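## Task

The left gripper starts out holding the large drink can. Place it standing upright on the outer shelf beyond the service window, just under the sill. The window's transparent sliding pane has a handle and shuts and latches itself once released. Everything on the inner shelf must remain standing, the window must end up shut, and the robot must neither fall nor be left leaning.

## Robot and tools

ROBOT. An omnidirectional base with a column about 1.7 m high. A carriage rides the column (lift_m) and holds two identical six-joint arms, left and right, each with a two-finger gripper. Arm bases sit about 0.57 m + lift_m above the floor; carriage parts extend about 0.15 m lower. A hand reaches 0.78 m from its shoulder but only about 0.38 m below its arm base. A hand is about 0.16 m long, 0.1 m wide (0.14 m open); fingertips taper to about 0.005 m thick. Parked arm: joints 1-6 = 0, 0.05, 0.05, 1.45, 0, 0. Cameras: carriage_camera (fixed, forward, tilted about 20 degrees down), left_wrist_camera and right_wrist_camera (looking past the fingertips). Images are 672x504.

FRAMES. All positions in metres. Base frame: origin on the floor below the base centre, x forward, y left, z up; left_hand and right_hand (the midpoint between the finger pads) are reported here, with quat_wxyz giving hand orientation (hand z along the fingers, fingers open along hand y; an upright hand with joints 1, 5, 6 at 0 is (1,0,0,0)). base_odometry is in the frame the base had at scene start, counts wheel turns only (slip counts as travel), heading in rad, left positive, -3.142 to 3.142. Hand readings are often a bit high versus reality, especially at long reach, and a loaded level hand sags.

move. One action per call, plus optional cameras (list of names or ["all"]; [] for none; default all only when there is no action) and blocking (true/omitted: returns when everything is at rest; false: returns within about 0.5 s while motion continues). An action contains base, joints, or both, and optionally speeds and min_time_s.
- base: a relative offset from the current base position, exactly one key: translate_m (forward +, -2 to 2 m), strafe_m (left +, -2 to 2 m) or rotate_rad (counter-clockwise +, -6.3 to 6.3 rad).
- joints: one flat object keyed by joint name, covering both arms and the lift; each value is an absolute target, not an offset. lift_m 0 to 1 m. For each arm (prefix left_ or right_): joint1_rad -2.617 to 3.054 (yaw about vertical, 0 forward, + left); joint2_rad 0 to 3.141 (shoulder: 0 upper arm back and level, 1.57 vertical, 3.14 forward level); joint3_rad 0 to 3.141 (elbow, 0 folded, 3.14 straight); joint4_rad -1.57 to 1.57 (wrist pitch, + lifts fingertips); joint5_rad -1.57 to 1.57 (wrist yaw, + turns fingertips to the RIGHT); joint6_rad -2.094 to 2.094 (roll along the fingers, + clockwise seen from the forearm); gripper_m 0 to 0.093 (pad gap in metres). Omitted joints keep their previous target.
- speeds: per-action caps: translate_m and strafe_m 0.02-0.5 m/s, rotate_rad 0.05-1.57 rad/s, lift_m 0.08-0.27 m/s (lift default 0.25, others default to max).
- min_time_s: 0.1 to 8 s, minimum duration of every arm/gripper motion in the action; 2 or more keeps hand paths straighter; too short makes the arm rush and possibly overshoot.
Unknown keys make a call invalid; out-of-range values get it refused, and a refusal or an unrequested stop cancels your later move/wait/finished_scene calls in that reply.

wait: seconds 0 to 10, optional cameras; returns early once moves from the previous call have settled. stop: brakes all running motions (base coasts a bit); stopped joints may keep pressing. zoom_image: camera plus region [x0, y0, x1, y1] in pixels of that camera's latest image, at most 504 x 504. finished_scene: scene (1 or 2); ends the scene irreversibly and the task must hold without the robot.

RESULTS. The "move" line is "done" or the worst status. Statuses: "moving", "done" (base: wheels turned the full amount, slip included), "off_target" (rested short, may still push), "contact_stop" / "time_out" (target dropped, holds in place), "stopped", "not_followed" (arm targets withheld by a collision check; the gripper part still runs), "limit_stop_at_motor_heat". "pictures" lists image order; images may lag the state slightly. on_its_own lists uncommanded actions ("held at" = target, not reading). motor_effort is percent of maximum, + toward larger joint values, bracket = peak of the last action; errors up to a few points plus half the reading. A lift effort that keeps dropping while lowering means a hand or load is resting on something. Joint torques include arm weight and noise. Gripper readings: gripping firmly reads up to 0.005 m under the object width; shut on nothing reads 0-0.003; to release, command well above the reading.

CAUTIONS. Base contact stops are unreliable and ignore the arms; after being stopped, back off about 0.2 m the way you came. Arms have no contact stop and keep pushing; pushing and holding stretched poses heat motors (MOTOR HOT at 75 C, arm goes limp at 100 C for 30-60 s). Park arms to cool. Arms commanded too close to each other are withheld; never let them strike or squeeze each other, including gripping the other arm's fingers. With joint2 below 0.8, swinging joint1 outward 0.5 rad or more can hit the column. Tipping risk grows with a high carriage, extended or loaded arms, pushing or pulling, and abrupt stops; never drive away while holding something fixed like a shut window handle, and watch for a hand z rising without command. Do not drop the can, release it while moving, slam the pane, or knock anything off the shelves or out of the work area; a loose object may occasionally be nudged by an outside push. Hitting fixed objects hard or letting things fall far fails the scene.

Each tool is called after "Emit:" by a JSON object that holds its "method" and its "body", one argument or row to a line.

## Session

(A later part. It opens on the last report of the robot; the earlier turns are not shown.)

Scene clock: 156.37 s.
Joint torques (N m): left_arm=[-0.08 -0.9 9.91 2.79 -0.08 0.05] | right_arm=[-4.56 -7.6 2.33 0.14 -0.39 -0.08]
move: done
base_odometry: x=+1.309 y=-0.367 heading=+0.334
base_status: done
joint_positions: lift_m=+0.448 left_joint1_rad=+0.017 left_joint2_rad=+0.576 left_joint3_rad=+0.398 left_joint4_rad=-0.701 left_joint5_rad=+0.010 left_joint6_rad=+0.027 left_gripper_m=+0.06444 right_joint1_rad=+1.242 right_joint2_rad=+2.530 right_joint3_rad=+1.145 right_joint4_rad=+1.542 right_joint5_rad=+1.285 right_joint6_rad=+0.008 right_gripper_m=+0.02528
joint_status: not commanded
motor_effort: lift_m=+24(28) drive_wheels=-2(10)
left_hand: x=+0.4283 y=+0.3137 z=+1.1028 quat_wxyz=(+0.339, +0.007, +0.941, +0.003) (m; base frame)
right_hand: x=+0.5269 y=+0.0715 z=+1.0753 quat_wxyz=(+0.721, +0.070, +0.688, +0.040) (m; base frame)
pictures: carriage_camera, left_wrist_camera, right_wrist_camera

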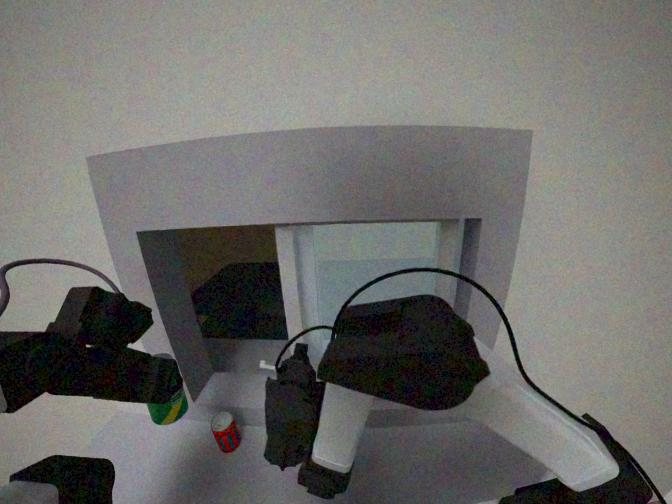

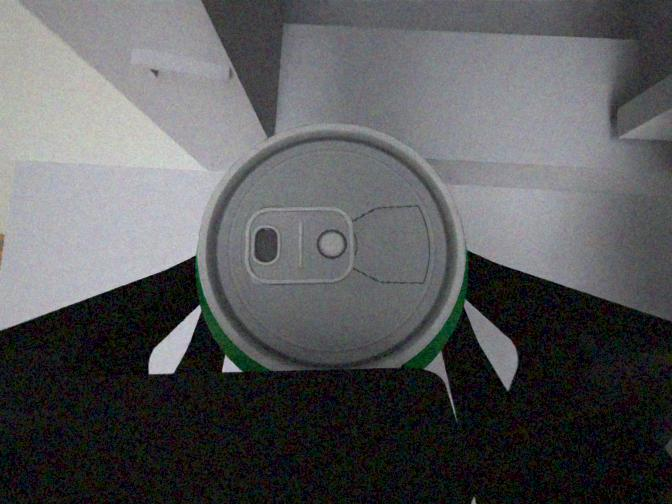

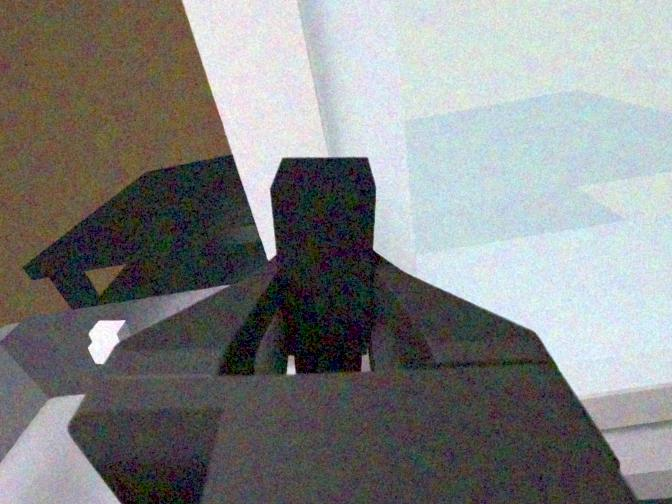

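Emit:
{"method": "move", "body": {
  "joints": {"left_joint1_rad": -0.06, "left_joint2_rad": 1.384, "left_joint3_rad": 0.837, "left_joint4_rad": -0.153, "left_joint5_rad": 0.0, "left_joint6_rad": 0.015},
  "min_time_s": 3,
  "cameras": ["carriage_camera"]
}}

Emit:
{"method": "move", "body": {
  "joints": {"left_joint1_rad": -0.04, "left_joint2_rad": 2.356, "left_joint3_rad": 1.69, "left_joint4_rad": -0.04},
  "min_time_s": 3,
  "cameras": ["all"]
}}

Emit:
{"method": "zoom_image", "body": {
  "camera": "carriage_camera",
  "region": [120, 220, 320, 420]
}}

Scene clock: 170.57 s.
Joint torques (N m): left_arm=[-0.85 -4.59 10.21 2.94 -0.19 -0.08] | right_arm=[-4.6 -7.6 2.32 0.09 -0.35 -0.09]
move: off_target
base_odometry: x=+1.309 y=-0.367 heading=+0.334
base_status: not commanded
joint_positions: lift_m=+0.448 left_joint1_rad=-0.052 left_joint2_rad=+1.385 left_joint3_rad=+0.789 left_joint4_rad=-0.234 left_joint5_rad=+0.010 left_joint6_rad=+0.027 left_gripper_m=+0.06444 right_joint1_rad=+1.242 right_joint2_rad=+2.530 right_joint3_rad=+1.145 right_joint4_rad=+1.542 right_joint5_rad=+1.285 right_joint6_rad=+0.008 right_gripper_m=+0.02528
joint_status: left_joint4_rad off_target (ended at -0.234, target -0.153); the others done
motor_effort: lift_m=+27(28) drive_wheels=-2(2)
left_hand: x=+0.5944 y=+0.2905 z=+1.1229 quat_wxyz=(+0.362, +0.039, +0.931, -0.009) (m; base frame)
right_hand: x=+0.5269 y=+0.0715 z=+1.0753 quat_wxyz=(+0.721, +0.070, +0.688, +0.040) (m; base frame)
pictures: carriage_camera

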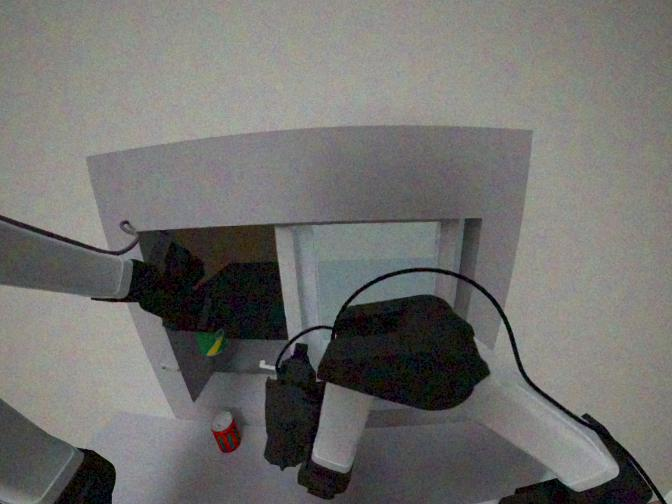

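Scene clock: 173.87 s.
Joint torques (N m): left_arm=[0.73 -11.18 9.85 2.96 -0.16 -0.07] | right_arm=[-4.63 -7.54 2.33 0.09 -0.35 -0.08]
move: off_target
base_odometry: x=+1.309 y=-0.367 heading=+0.334
base_status: not commanded
joint_positions: lift_m=+0.448 left_joint1_rad=-0.049 left_joint2_rad=+2.359 left_joint3_rad=+1.644 left_joint4_rad=-0.120 left_joint5_rad=+0.010 left_joint6_rad=+0.027 left_gripper_m=+0.06444 right_joint1_rad=+1.242 right_joint2_rad=+2.530 right_joint3_rad=+1.145 right_joint4_rad=+1.542 right_joint5_rad=+1.285 right_joint6_rad=+0.008 right_gripper_m=+0.02528
joint_status: left_joint4_rad off_target (ended at -0.120, target -0.040); the others done
motor_effort: lift_m=+24(27) drive_wheels=-2(2)
left_hand: x=+0.8172 y=+0.2808 z=+1.0217 quat_wxyz=(+0.360, +0.037, +0.932, -0.009) (m; base frame)
right_hand: x=+0.5269 y=+0.0715 z=+1.0757 quat_wxyz=(+0.721, +0.071, +0.688, +0.041) (m; base frame)
pictures: carriage_camera, left_wrist_camera, right_wrist_camera

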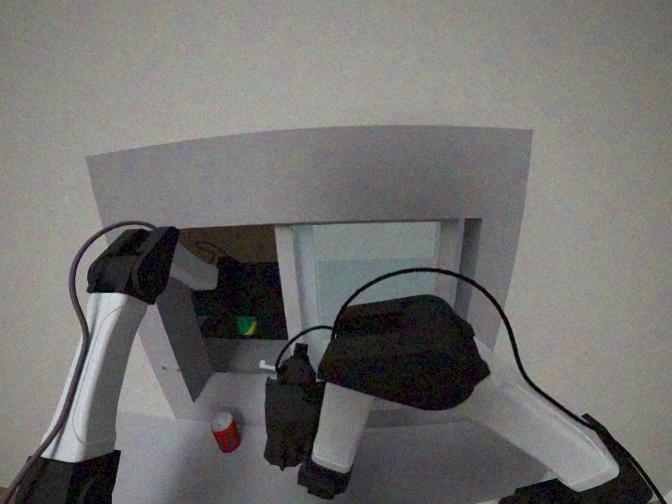

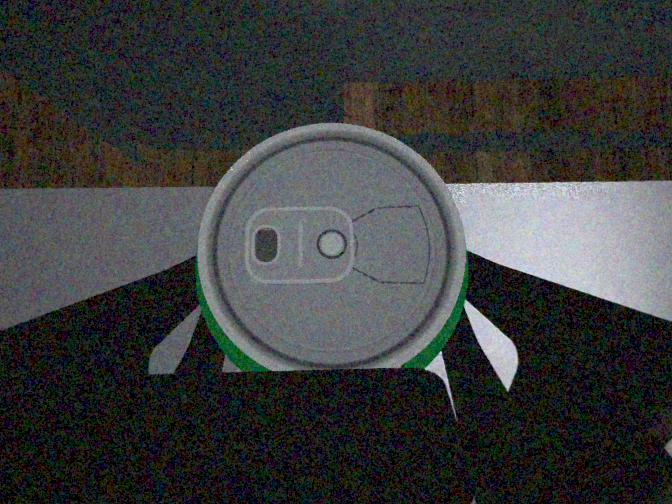

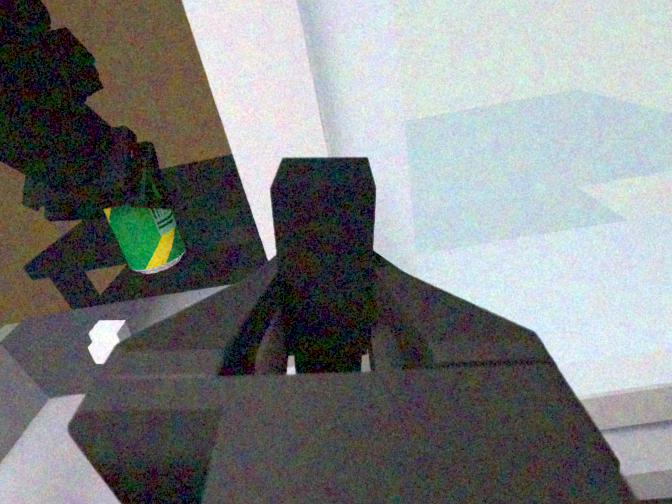

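Scaled by 2.520 from the camera's 672x504 image, which has a finer 960x720 frame.

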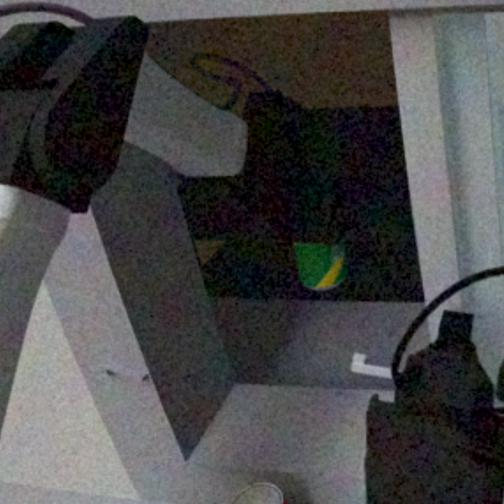

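Emit:
{"method": "move", "body": {
  "joints": {"left_joint1_rad": -0.04, "left_joint2_rad": 2.562, "left_joint3_rad": 1.595, "left_joint4_rad": 0.285},
  "min_time_s": 3,
  "cameras": ["all"]
}}

Emit:
{"method": "zoom_image", "body": {
  "camera": "carriage_camera",
  "region": [200, 280, 320, 400]
}}

Scene clock: 183.73 s.
Joint torques (N m): left_arm=[0.69 -11.45 5.89 3.06 -0.19 -0.07] | right_arm=[-4.63 -7.56 2.35 0.09 -0.35 -0.08]
move: off_target
base_odometry: x=+1.309 y=-0.367 heading=+0.334
base_status: not commanded
joint_positions: lift_m=+0.448 left_joint1_rad=-0.049 left_joint2_rad=+2.564 left_joint3_rad=+1.586 left_joint4_rad=+0.200 left_joint5_rad=+0.010 left_joint6_rad=+0.027 left_gripper_m=+0.06444 right_joint1_rad=+1.242 right_joint2_rad=+2.530 right_joint3_rad=+1.145 right_joint4_rad=+1.542 right_joint5_rad=+1.285 right_joint6_rad=+0.008 right_gripper_m=+0.02528
joint_status: left_joint4_rad off_target (ended at +0.200, target +0.285); the others done
motor_effort: lift_m=+23(27) drive_wheels=-2(2)
left_hand: x=+0.8233 y=+0.2807 z=+0.9345 quat_wxyz=(+0.386, +0.037, +0.922, -0.009) (m; base frame)
right_hand: x=+0.5269 y=+0.0715 z=+1.0757 quat_wxyz=(+0.721, +0.071, +0.688, +0.041) (m; base frame)
pictures: carriage_camera, left_wrist_camera, right_wrist_camera

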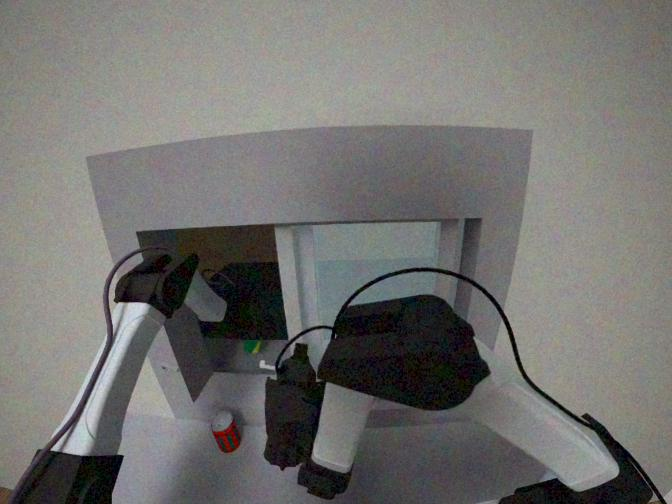

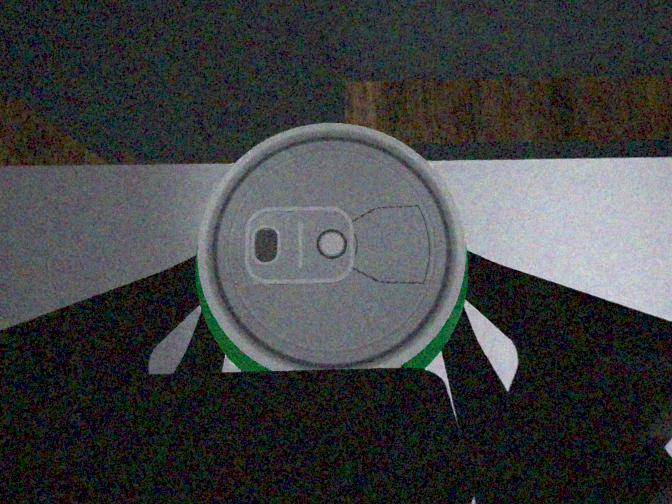

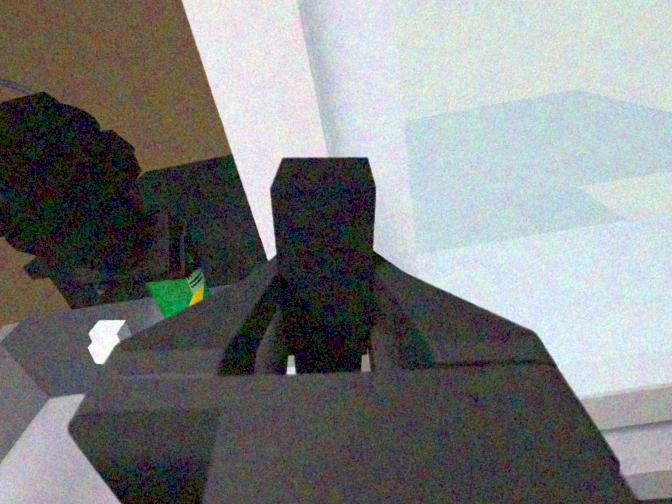

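Scaled by 4.200 from the camera's 672x504 image, which has a finer 960x720 frame.

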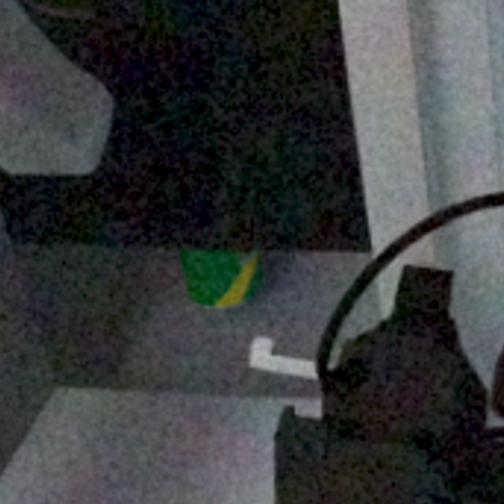

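Emit:
{"method": "move", "body": {
  "joints": {"left_joint2_rad": 2.592, "left_joint3_rad": 1.603, "left_joint4_rad": 0.305},
  "min_time_s": 1.5
}}

Emit:
{"method": "move", "body": {
  "joints": {"left_joint2_rad": 2.612, "left_joint3_rad": 1.608, "left_joint4_rad": 0.318},
  "min_time_s": 1.5,
  "cameras": ["carriage_camera"]
}}

Emit:
{"method": "zoom_image", "body": {
  "camera": "carriage_camera",
  "region": [200, 280, 320, 400]
}}

Scene clock: 194.80 s.
Joint torques (N m): left_arm=[0.73 -11.34 6.49 3.07 -0.18 -0.07] | right_arm=[-4.63 -7.54 2.33 0.09 -0.35 -0.08]
move: off_target
base_odometry: x=+1.309 y=-0.367 heading=+0.334
base_status: not commanded
joint_positions: lift_m=+0.448 left_joint1_rad=-0.049 left_joint2_rad=+2.594 left_joint3_rad=+1.586 left_joint4_rad=+0.221 left_joint5_rad=+0.010 left_joint6_rad=+0.027 left_gripper_m=+0.06444 right_joint1_rad=+1.242 right_joint2_rad=+2.530 right_joint3_rad=+1.145 right_joint4_rad=+1.542 right_joint5_rad=+1.285 right_joint6_rad=+0.008 right_gripper_m=+0.02528
joint_status: left_joint4_rad off_target (ended at +0.221, target +0.305); the others done
motor_effort: lift_m=+26(27) drive_wheels=-2(2)
left_hand: x=+0.8210 y=+0.2809 z=+0.9211 quat_wxyz=(+0.382, +0.037, +0.923, -0.009) (m; base frame)
right_hand: x=+0.5269 y=+0.0715 z=+1.0757 quat_wxyz=(+0.721, +0.071, +0.688, +0.041) (m; base frame)
pictures: none

Scene clock: 196.60 s.
Joint torques (N m): left_arm=[0.7 -11.21 6.91 2.98 -0.22 -0.1] | right_arm=[-4.64 -7.56 2.33 0.08 -0.36 -0.08]
move: off_target
base_odometry: x=+1.309 y=-0.367 heading=+0.334
base_status: not commanded
joint_positions: lift_m=+0.448 left_joint1_rad=-0.049 left_joint2_rad=+2.611 left_joint3_rad=+1.586 left_joint4_rad=+0.241 left_joint5_rad=+0.010 left_joint6_rad=+0.027 left_gripper_m=+0.06444 right_joint1_rad=+1.242 right_joint2_rad=+2.530 right_joint3_rad=+1.145 right_joint4_rad=+1.542 right_joint5_rad=+1.285 right_joint6_rad=+0.008 right_gripper_m=+0.02528
joint_status: left_joint4_rad off_target (ended at +0.241, target +0.318); the others done
motor_effort: lift_m=+26(27) drive_wheels=-2(2)
left_hand: x=+0.8206 y=+0.2809 z=+0.9143 quat_wxyz=(+0.383, +0.037, +0.923, -0.009) (m; base frame)
right_hand: x=+0.5269 y=+0.0715 z=+1.0757 quat_wxyz=(+0.721, +0.071, +0.688, +0.041) (m; base frame)
pictures: carriage_camera

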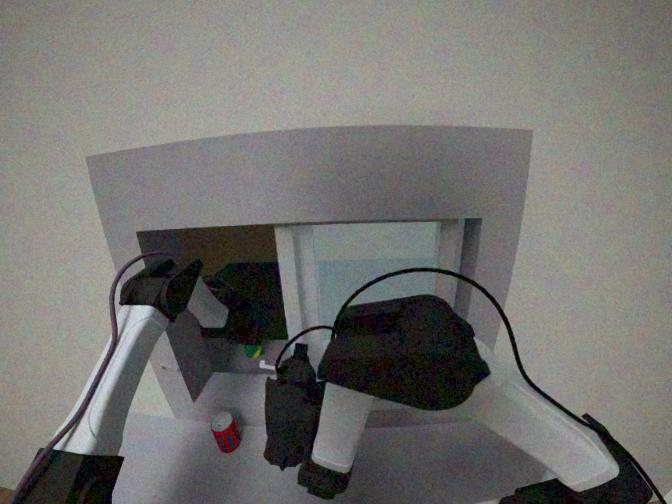

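Scaled by 4.200 from the camera's 672x504 image, which has a finer 960x720 frame.

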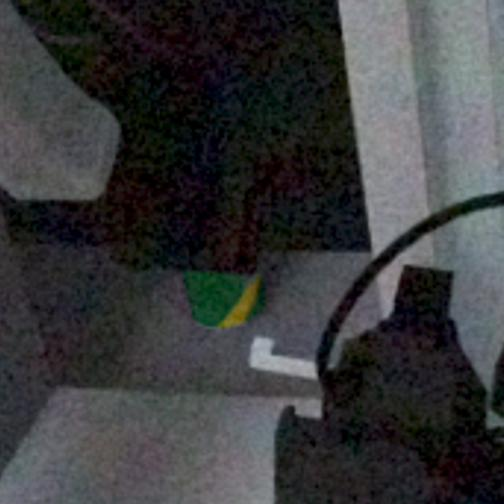

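Emit:
{"method": "move", "body": {
  "joints": {"left_joint2_rad": 2.632, "left_joint3_rad": 1.613, "left_joint4_rad": 0.325},
  "min_time_s": 1.5
}}

Emit:
{"method": "move", "body": {
  "joints": {"left_joint2_rad": 2.645, "left_joint3_rad": 1.616, "left_joint4_rad": 0.33},
  "min_time_s": 1.5,
  "cameras": ["carriage_camera"]
}}

Emit:
{"method": "zoom_image", "body": {
  "camera": "carriage_camera",
  "region": [200, 280, 320, 400]
}}

Scene clock: 203.53 s.
Joint torques (N m): left_arm=[0.73 -10.62 7.34 2.74 -0.19 -0.04] | right_arm=[-4.64 -7.54 2.33 0.09 -0.35 -0.08]
move: off_target
base_odometry: x=+1.309 y=-0.367 heading=+0.334
base_status: not commanded
joint_positions: lift_m=+0.448 left_joint1_rad=-0.049 left_joint2_rad=+2.623 left_joint3_rad=+1.586 left_joint4_rad=+0.273 left_joint5_rad=+0.010 left_joint6_rad=+0.025 left_gripper_m=+0.06444 right_joint1_rad=+1.242 right_joint2_rad=+2.530 right_joint3_rad=+1.145 right_joint4_rad=+1.542 right_joint5_rad=+1.285 right_joint6_rad=+0.008 right_gripper_m=+0.02528
joint_status: left_joint4_rad off_target (ended at +0.273, target +0.325); the others done
motor_effort: lift_m=+25(28) drive_wheels=-2(2)
left_hand: x=+0.8236 y=+0.2807 z=+0.9133 quat_wxyz=(+0.392, +0.036, +0.919, -0.009) (m; base frame)
right_hand: x=+0.5269 y=+0.0715 z=+1.0757 quat_wxyz=(+0.721, +0.071, +0.688, +0.041) (m; base frame)
pictures: none

Scene clock: 205.33 s.
Joint torques (N m): left_arm=[0.72 -10.26 7.57 2.59 -0.18 0] | right_arm=[-4.64 -7.54 2.32 0.09 -0.35 -0.08]
move: done
base_odometry: x=+1.309 y=-0.367 heading=+0.334
base_status: not commanded
joint_positions: lift_m=+0.448 left_joint1_rad=-0.049 left_joint2_rad=+2.630 left_joint3_rad=+1.586 left_joint4_rad=+0.294 left_joint5_rad=+0.010 left_joint6_rad=+0.023 left_gripper_m=+0.06444 right_joint1_rad=+1.242 right_joint2_rad=+2.530 right_joint3_rad=+1.145 right_joint4_rad=+1.542 right_joint5_rad=+1.285 right_joint6_rad=+0.008 right_gripper_m=+0.02528
joint_status: all done
motor_effort: lift_m=+25(27) drive_wheels=-2(2)
left_hand: x=+0.8255 y=+0.2806 z=+0.9128 quat_wxyz=(+0.399, +0.035, +0.916, -0.010) (m; base frame)
right_hand: x=+0.5269 y=+0.0715 z=+1.0757 quat_wxyz=(+0.721, +0.071, +0.688, +0.041) (m; base frame)
pictures: carriage_camera

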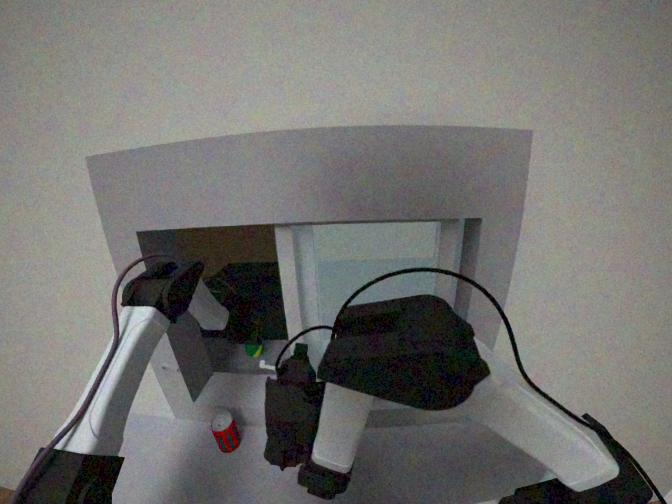

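Scaled by 4.200 from the camera's 672x504 image, which has a finer 960x720 frame.

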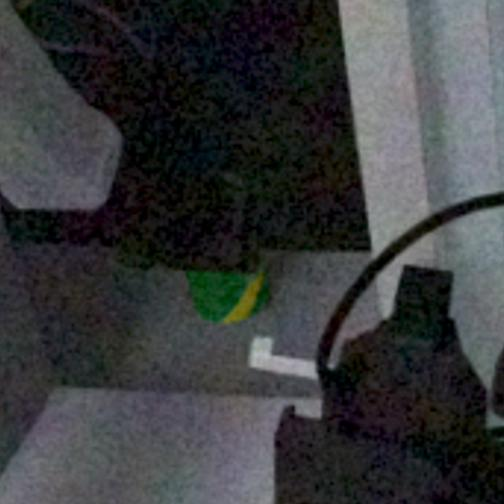

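Emit:
{"method": "move", "body": {
  "joints": {"left_joint2_rad": 2.622, "left_joint3_rad": 1.606, "left_joint4_rad": 0.285},
  "min_time_s": 1
}}

Emit:
{"method": "move", "body": {
  "joints": {"left_gripper_m": 0.09},
  "min_time_s": 1.5,
  "cameras": ["left_wrist_camera", "carriage_camera"]
}}

Scene clock: 209.47 s.
Joint torques (N m): left_arm=[0.77 -11.99 6.68 2.09 -0.19 0.01] | right_arm=[-4.66 -7.56 2.35 0.09 -0.35 -0.08]
move: done
base_odometry: x=+1.309 y=-0.367 heading=+0.334
base_status: not commanded
joint_positions: lift_m=+0.448 left_joint1_rad=-0.049 left_joint2_rad=+2.630 left_joint3_rad=+1.586 left_joint4_rad=+0.291 left_joint5_rad=+0.010 left_joint6_rad=+0.022 left_gripper_m=+0.06444 right_joint1_rad=+1.242 right_joint2_rad=+2.530 right_joint3_rad=+1.145 right_joint4_rad=+1.542 right_joint5_rad=+1.285 right_joint6_rad=+0.008 right_gripper_m=+0.02528
joint_status: all done
motor_effort: lift_m=+25(28) drive_wheels=-2(2)
left_hand: x=+0.8250 y=+0.2807 z=+0.9123 quat_wxyz=(+0.397, +0.035, +0.917, -0.010) (m; base frame)
right_hand: x=+0.5269 y=+0.0715 z=+1.0757 quat_wxyz=(+0.721, +0.071, +0.688, +0.041) (m; base frame)
pictures: none

Scene clock: 211.27 s.
Joint torques (N m): left_arm=[0.7 -11.97 6.76 2.14 -0.17 -0.04] | right_arm=[-4.64 -7.56 2.33 0.09 -0.35 -0.09]
move: done
base_odometry: x=+1.309 y=-0.367 heading=+0.334
base_status: not commanded
joint_positions: lift_m=+0.448 left_joint1_rad=-0.049 left_joint2_rad=+2.630 left_joint3_rad=+1.586 left_joint4_rad=+0.286 left_joint5_rad=+0.009 left_joint6_rad=+0.022 left_gripper_m=+0.08995 right_joint1_rad=+1.242 right_joint2_rad=+2.530 right_joint3_rad=+1.145 right_joint4_rad=+1.542 right_joint5_rad=+1.285 right_joint6_rad=+0.008 right_gripper_m=+0.02528
joint_status: all done
motor_effort: lift_m=+25(27) drive_wheels=-2(2)
left_hand: x=+0.8242 y=+0.2808 z=+0.9114 quat_wxyz=(+0.395, +0.034, +0.918, -0.010) (m; base frame)
right_hand: x=+0.5269 y=+0.0715 z=+1.0757 quat_wxyz=(+0.721, +0.071, +0.688, +0.041) (m; base frame)
pictures: carriage_camera, left_wrist_camera

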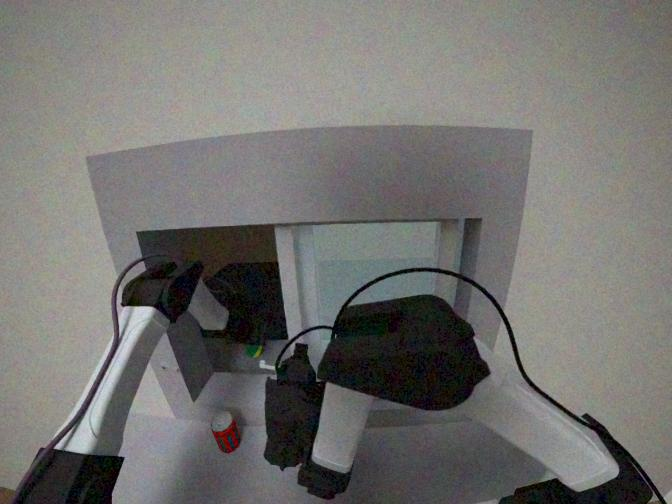

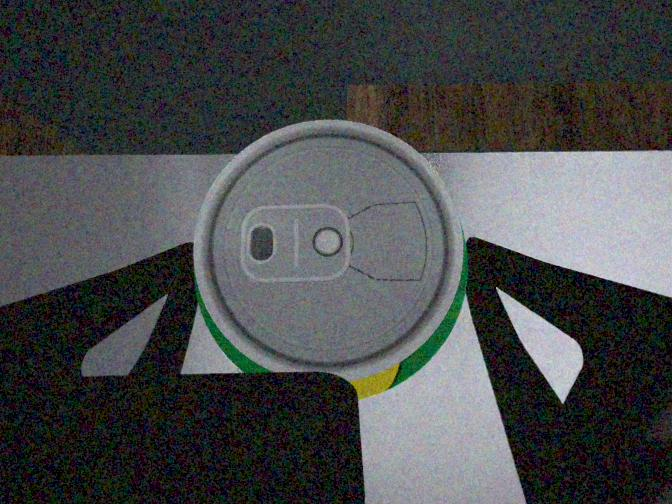

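Emit:
{"method": "move", "body": {
  "joints": {"left_joint2_rad": 2.235, "left_joint3_rad": 1.26, "left_joint4_rad": 0.21},
  "min_time_s": 2.5,
  "cameras": ["left_wrist_camera"]
}}

Emit:
{"method": "move", "body": {
  "joints": {"left_joint1_rad": -0.05, "left_joint2_rad": 1.384, "left_joint3_rad": 0.8, "left_joint4_rad": -0.1},
  "min_time_s": 2.2
}}

Emit:
{"method": "move", "body": {
  "joints": {"left_joint1_rad": 0.0, "left_joint2_rad": 0.3, "left_joint3_rad": 0.2, "left_joint4_rad": 0.5},
  "min_time_s": 2,
  "cameras": ["carriage_camera"]
}}

Scene clock: 224.10 s.
Joint torques (N m): left_arm=[0.66 -13.68 4.51 2.07 -0.18 0.01] | right_arm=[-4.66 -7.57 2.35 0.09 -0.35 -0.09]
move: done
base_odometry: x=+1.309 y=-0.367 heading=+0.334
base_status: not commanded
joint_positions: lift_m=+0.448 left_joint1_rad=-0.049 left_joint2_rad=+2.284 left_joint3_rad=+1.264 left_joint4_rad=+0.211 left_joint5_rad=+0.009 left_joint6_rad=+0.022 left_gripper_m=+0.08995 right_joint1_rad=+1.242 right_joint2_rad=+2.530 right_joint3_rad=+1.145 right_joint4_rad=+1.542 right_joint5_rad=+1.285 right_joint6_rad=+0.008 right_gripper_m=+0.02528
joint_status: all done
motor_effort: lift_m=+24(27) drive_wheels=-2(2)
left_hand: x=+0.7624 y=+0.2838 z=+0.9772 quat_wxyz=(+0.372, +0.035, +0.928, -0.009) (m; base frame)
right_hand: x=+0.5269 y=+0.0715 z=+1.0757 quat_wxyz=(+0.721, +0.071, +0.688, +0.041) (m; base frame)
pictures: left_wrist_camera

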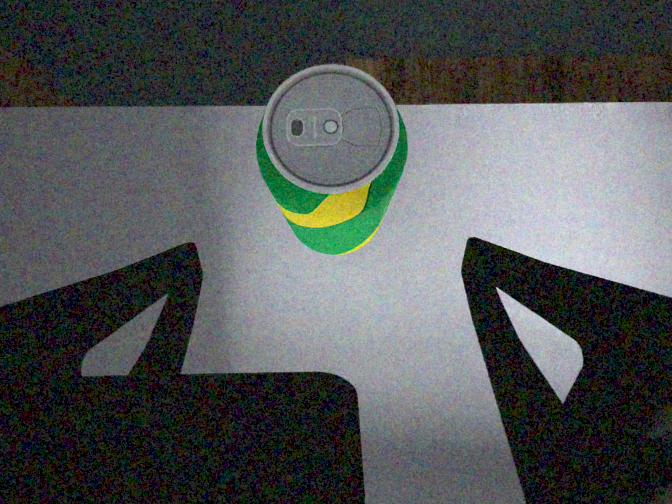

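Scene clock: 226.60 s.
Joint torques (N m): left_arm=[-0.27 -6.78 5.82 2.26 -0.17 0] | right_arm=[-4.67 -7.56 2.33 0.09 -0.35 -0.08]
move: done
base_odometry: x=+1.309 y=-0.367 heading=+0.334
base_status: not commanded
joint_positions: lift_m=+0.448 left_joint1_rad=-0.049 left_joint2_rad=+1.410 left_joint3_rad=+0.804 left_joint4_rad=-0.099 left_joint5_rad=+0.009 left_joint6_rad=+0.022 left_gripper_m=+0.08995 right_joint1_rad=+1.242 right_joint2_rad=+2.530 right_joint3_rad=+1.145 right_joint4_rad=+1.542 right_joint5_rad=+1.285 right_joint6_rad=+0.008 right_gripper_m=+0.02528
joint_status: all done
motor_effort: lift_m=+24(27) drive_wheels=-2(2)
left_hand: x=+0.6215 y=+0.2907 z=+1.1443 quat_wxyz=(+0.420, +0.034, +0.907, -0.010) (m; base frame)
right_hand: x=+0.5269 y=+0.0715 z=+1.0757 quat_wxyz=(+0.721, +0.071, +0.688, +0.041) (m; base frame)
pictures: none

Scene clock: 228.90 s.
Joint torques (N m): left_arm=[0.62 0.59 5.93 2.28 -0.18 -0.01] | right_arm=[-4.63 -7.56 2.33 0.09 -0.35 -0.09]
move: done
base_odometry: x=+1.309 y=-0.367 heading=+0.334
base_status: not commanded
joint_positions: lift_m=+0.448 left_joint1_rad=-0.007 left_joint2_rad=+0.307 left_joint3_rad=+0.205 left_joint4_rad=+0.484 left_joint5_rad=+0.009 left_joint6_rad=+0.022 left_gripper_m=+0.08995 right_joint1_rad=+1.242 right_joint2_rad=+2.530 right_joint3_rad=+1.145 right_joint4_rad=+1.542 right_joint5_rad=+1.285 right_joint6_rad=+0.008 right_gripper_m=+0.02528
joint_status: all done
motor_effort: lift_m=+24(26) drive_wheels=-1(2)
left_hand: x=+0.4683 y=+0.3084 z=+1.3410 quat_wxyz=(+0.828, +0.012, +0.560, +0.003) (m; base frame)
right_hand: x=+0.5269 y=+0.0715 z=+1.0757 quat_wxyz=(+0.721, +0.071, +0.688, +0.041) (m; base frame)
pictures: carriage_camera

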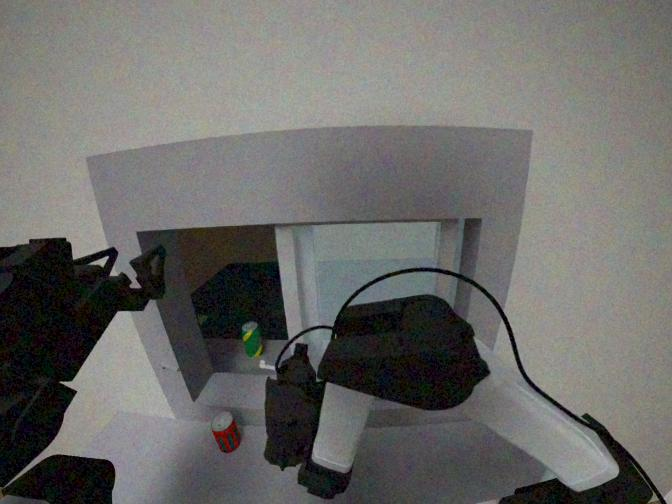

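Emit:
{"method": "move", "body": {
  "base": {"strafe_m": 0.265},
  "speeds": {"strafe_m": 0.1}
}}

Emit:
{"method": "move", "body": {
  "base": {"strafe_m": 0.035},
  "speeds": {"strafe_m": 0.05},
  "cameras": ["right_wrist_camera"]
}}

Emit:
{"method": "move", "body": {
  "joints": {"lift_m": 0.468},
  "speeds": {"lift_m": 0.08},
  "cameras": ["right_wrist_camera"]
}}

Emit:
{"method": "zoom_image", "body": {
  "camera": "right_wrist_camera",
  "region": [50, 200, 300, 370]
}}

Scene clock: 240.37 s.
Joint torques (N m): left_arm=[0.61 0.59 5.98 2.26 -0.16 -0.02] | right_arm=[-1.24 -7.6 2.39 0.83 0.09 -0.08]
move: done
base_odometry: x=+1.222 y=-0.117 heading=+0.334
base_status: done
joint_positions: lift_m=+0.448 left_joint1_rad=-0.007 left_joint2_rad=+0.307 left_joint3_rad=+0.205 left_joint4_rad=+0.486 left_joint5_rad=+0.009 left_joint6_rad=+0.022 left_gripper_m=+0.08995 right_joint1_rad=+1.203 right_joint2_rad=+2.530 right_joint3_rad=+1.145 right_joint4_rad=+1.480 right_joint5_rad=+1.248 right_joint6_rad=+0.008 right_gripper_m=+0.02528
joint_status: not commanded
motor_effort: lift_m=+24(27) drive_wheels=-3(9)
left_hand: x=+0.4680 y=+0.3085 z=+1.3416 quat_wxyz=(+0.829, +0.012, +0.559, +0.004) (m; base frame)
right_hand: x=+0.5425 y=+0.0664 z=+1.0687 quat_wxyz=(+0.717, +0.050, +0.695, +0.018) (m; base frame)
pictures: none

Scene clock: 241.63 s.
Joint torques (N m): left_arm=[0.51 0.62 5.86 2.24 -0.17 -0.02] | right_arm=[-0.81 -7.54 3.18 0.59 -0.45 0.1]
move: done
base_odometry: x=+1.211 y=-0.084 heading=+0.333
base_status: done
joint_positions: lift_m=+0.448 left_joint1_rad=-0.007 left_joint2_rad=+0.307 left_joint3_rad=+0.205 left_joint4_rad=+0.487 left_joint5_rad=+0.009 left_joint6_rad=+0.022 left_gripper_m=+0.08995 right_joint1_rad=+1.197 right_joint2_rad=+2.530 right_joint3_rad=+1.135 right_joint4_rad=+1.496 right_joint5_rad=+1.294 right_joint6_rad=-0.011 right_gripper_m=+0.02545
joint_status: not commanded
motor_effort: lift_m=+26(27) drive_wheels=+0(8)
left_hand: x=+0.4679 y=+0.3085 z=+1.3418 quat_wxyz=(+0.829, +0.012, +0.559, +0.004) (m; base frame)
right_hand: x=+0.5431 y=+0.0543 z=+1.0676 quat_wxyz=(+0.717, +0.064, +0.694, -0.004) (m; base frame)
pictures: right_wrist_camera

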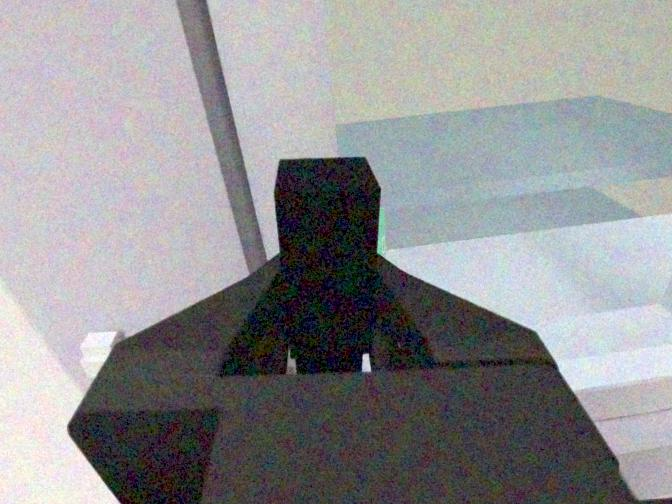

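Scene clock: 242.27 s.
Joint torques (N m): left_arm=[0.53 0.69 6.3 2.18 -0.17 -0.05] | right_arm=[-0.84 -8.79 3.36 1.54 -0.14 -0.09]
move: done
base_odometry: x=+1.211 y=-0.084 heading=+0.333
base_status: not commanded
joint_positions: lift_m=+0.468 left_joint1_rad=-0.007 left_joint2_rad=+0.306 left_joint3_rad=+0.200 left_joint4_rad=+0.493 left_joint5_rad=+0.009 left_joint6_rad=+0.022 left_gripper_m=+0.08995 right_joint1_rad=+1.197 right_joint2_rad=+2.546 right_joint3_rad=+1.131 right_joint4_rad=+1.417 right_joint5_rad=+1.275 right_joint6_rad=+0.010 right_gripper_m=+0.02545
joint_status: all done
motor_effort: lift_m=+24(29) drive_wheels=+0(0)
left_hand: x=+0.4677 y=+0.3085 z=+1.3610 quat_wxyz=(+0.830, +0.012, +0.558, +0.004) (m; base frame)
right_hand: x=+0.5429 y=+0.0564 z=+1.0702 quat_wxyz=(+0.707, +0.032, +0.706, -0.023) (m; base frame)
pictures: right_wrist_camera

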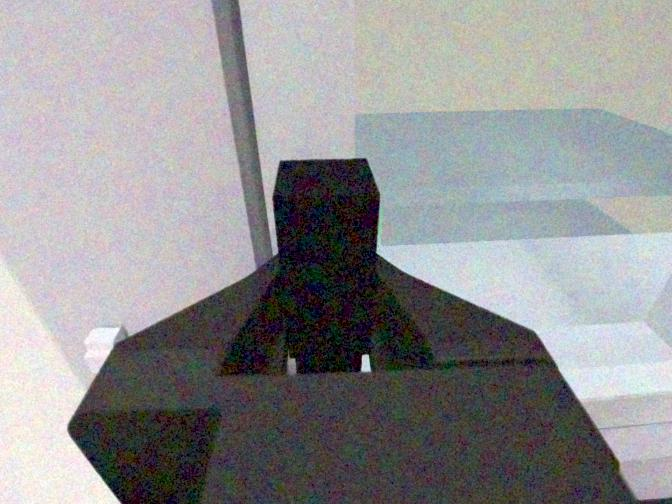

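Scaled by 2.016 from the camera's 672x504 image, which has a finer 960x720 frame.

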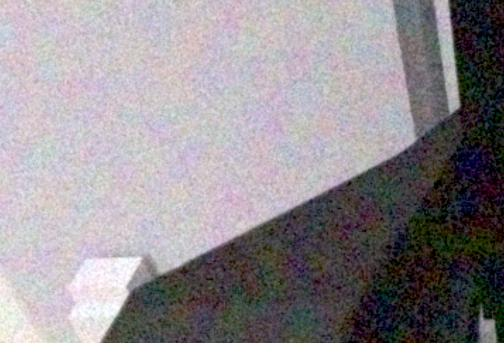

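Emit:
{"method": "move", "body": {
  "joints": {"right_gripper_m": 0.046},
  "min_time_s": 1
}}

Emit:
{"method": "move", "body": {
  "base": {"translate_m": -0.12},
  "speeds": {"translate_m": 0.1},
  "cameras": ["right_wrist_camera", "carriage_camera"]
}}

Emit:
{"method": "zoom_image", "body": {
  "camera": "right_wrist_camera",
  "region": [100, 50, 500, 350]
}}

Scene clock: 246.70 s.
Joint torques (N m): left_arm=[0.64 0.73 6.27 2.17 -0.15 -0.03] | right_arm=[-0.58 -8.76 3.34 1.56 -0.25 -0.07]
move: done
base_odometry: x=+1.211 y=-0.084 heading=+0.333
base_status: not commanded
joint_positions: lift_m=+0.468 left_joint1_rad=-0.007 left_joint2_rad=+0.306 left_joint3_rad=+0.200 left_joint4_rad=+0.493 left_joint5_rad=+0.009 left_joint6_rad=+0.022 left_gripper_m=+0.08995 right_joint1_rad=+1.195 right_joint2_rad=+2.546 right_joint3_rad=+1.131 right_joint4_rad=+1.414 right_joint5_rad=+1.286 right_joint6_rad=+0.008 right_gripper_m=+0.04594
joint_status: all done
motor_effort: lift_m=+25(27) drive_wheels=+0(0)
left_hand: x=+0.4677 y=+0.3085 z=+1.3610 quat_wxyz=(+0.830, +0.012, +0.558, +0.004) (m; base frame)
right_hand: x=+0.5437 y=+0.0535 z=+1.0699 quat_wxyz=(+0.707, +0.035, +0.706, -0.030) (m; base frame)
pictures: none

Scene clock: 248.60 s.
Joint torques (N m): left_arm=[0.55 0.59 6.3 2.16 -0.16 -0.01] | right_arm=[-0.46 -8.7 3.37 1.56 -0.09 -0.07]
move: done
base_odometry: x=+1.097 y=-0.123 heading=+0.333
base_status: done
joint_positions: lift_m=+0.468 left_joint1_rad=-0.007 left_joint2_rad=+0.306 left_joint3_rad=+0.200 left_joint4_rad=+0.493 left_joint5_rad=+0.009 left_joint6_rad=+0.022 left_gripper_m=+0.08995 right_joint1_rad=+1.193 right_joint2_rad=+2.546 right_joint3_rad=+1.131 right_joint4_rad=+1.414 right_joint5_rad=+1.269 right_joint6_rad=+0.008 right_gripper_m=+0.04595
joint_status: not commanded
motor_effort: lift_m=+26(28) drive_wheels=-2(7)
left_hand: x=+0.4677 y=+0.3085 z=+1.3609 quat_wxyz=(+0.830, +0.012, +0.558, +0.004) (m; base frame)
right_hand: x=+0.5445 y=+0.0559 z=+1.0698 quat_wxyz=(+0.707, +0.030, +0.706, -0.024) (m; base frame)
pictures: carriage_camera, right_wrist_camera

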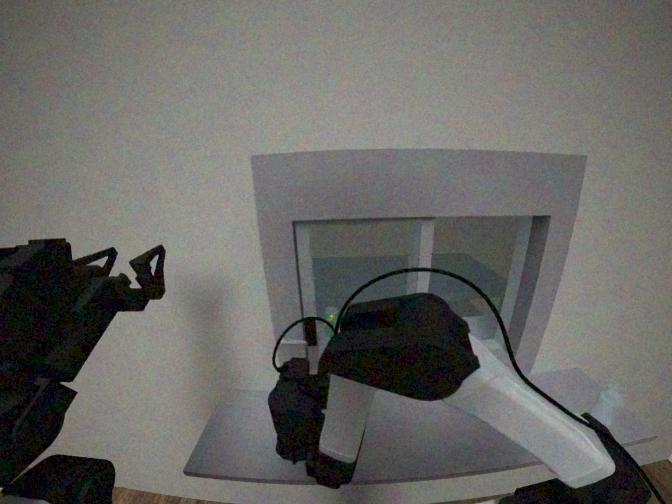

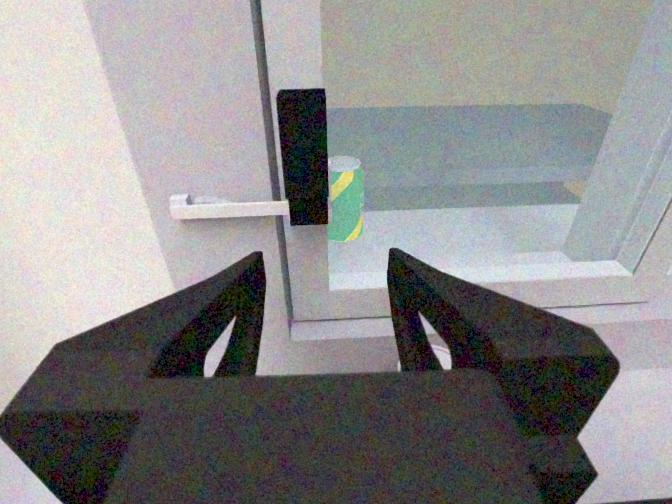

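Scaled by 1.260 from the camera's 672x504 image, which has a finer 960x720 frame.

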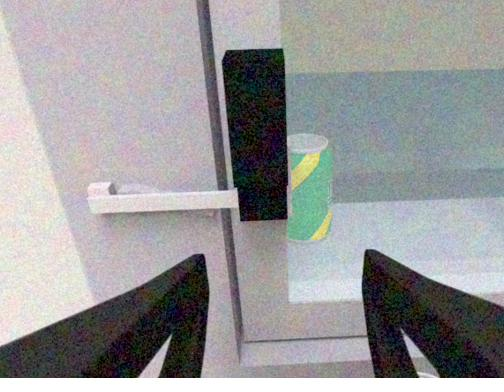

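Latched, with the can upright.

Emit:
{"method": "move", "body": {
  "base": {"translate_m": -0.15},
  "speeds": {"translate_m": 0.25},
  "cameras": ["carriage_camera"]
}}

Emit:
{"method": "finished_scene", "body": {
  "scene": 2
}}

Scene clock: 252.53 s.
Joint torques (N m): left_arm=[0.65 0.64 6.34 2.16 -0.18 -0.01] | right_arm=[-0.72 -8.8 3.37 1.58 -0.08 -0.07]
move: done
base_odometry: x=+0.956 y=-0.172 heading=+0.333
base_status: done
joint_positions: lift_m=+0.468 left_joint1_rad=-0.007 left_joint2_rad=+0.306 left_joint3_rad=+0.200 left_joint4_rad=+0.493 left_joint5_rad=+0.009 left_joint6_rad=+0.022 left_gripper_m=+0.08995 right_joint1_rad=+1.193 right_joint2_rad=+2.546 right_joint3_rad=+1.131 right_joint4_rad=+1.413 right_joint5_rad=+1.268 right_joint6_rad=+0.008 right_gripper_m=+0.04595
joint_status: not commanded
motor_effort: lift_m=+25(27) drive_wheels=-2(8)
left_hand: x=+0.4676 y=+0.3085 z=+1.3611 quat_wxyz=(+0.830, +0.012, +0.558, +0.004) (m; base frame)
right_hand: x=+0.5445 y=+0.0562 z=+1.0697 quat_wxyz=(+0.707, +0.029, +0.707, -0.024) (m; base frame)
pictures: carriage_camera

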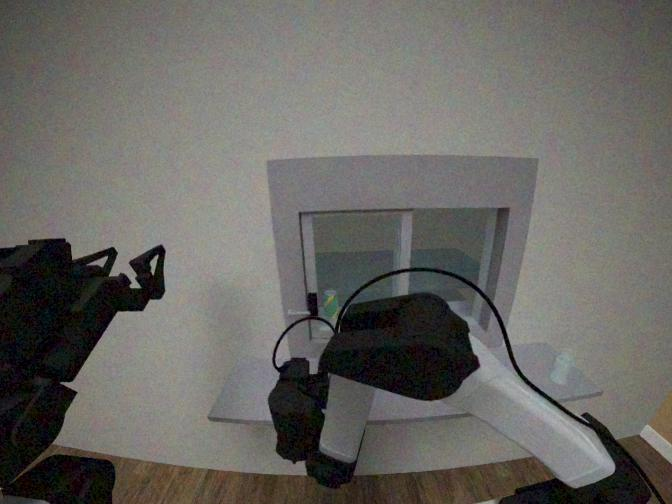

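The scene is finished: the task was done.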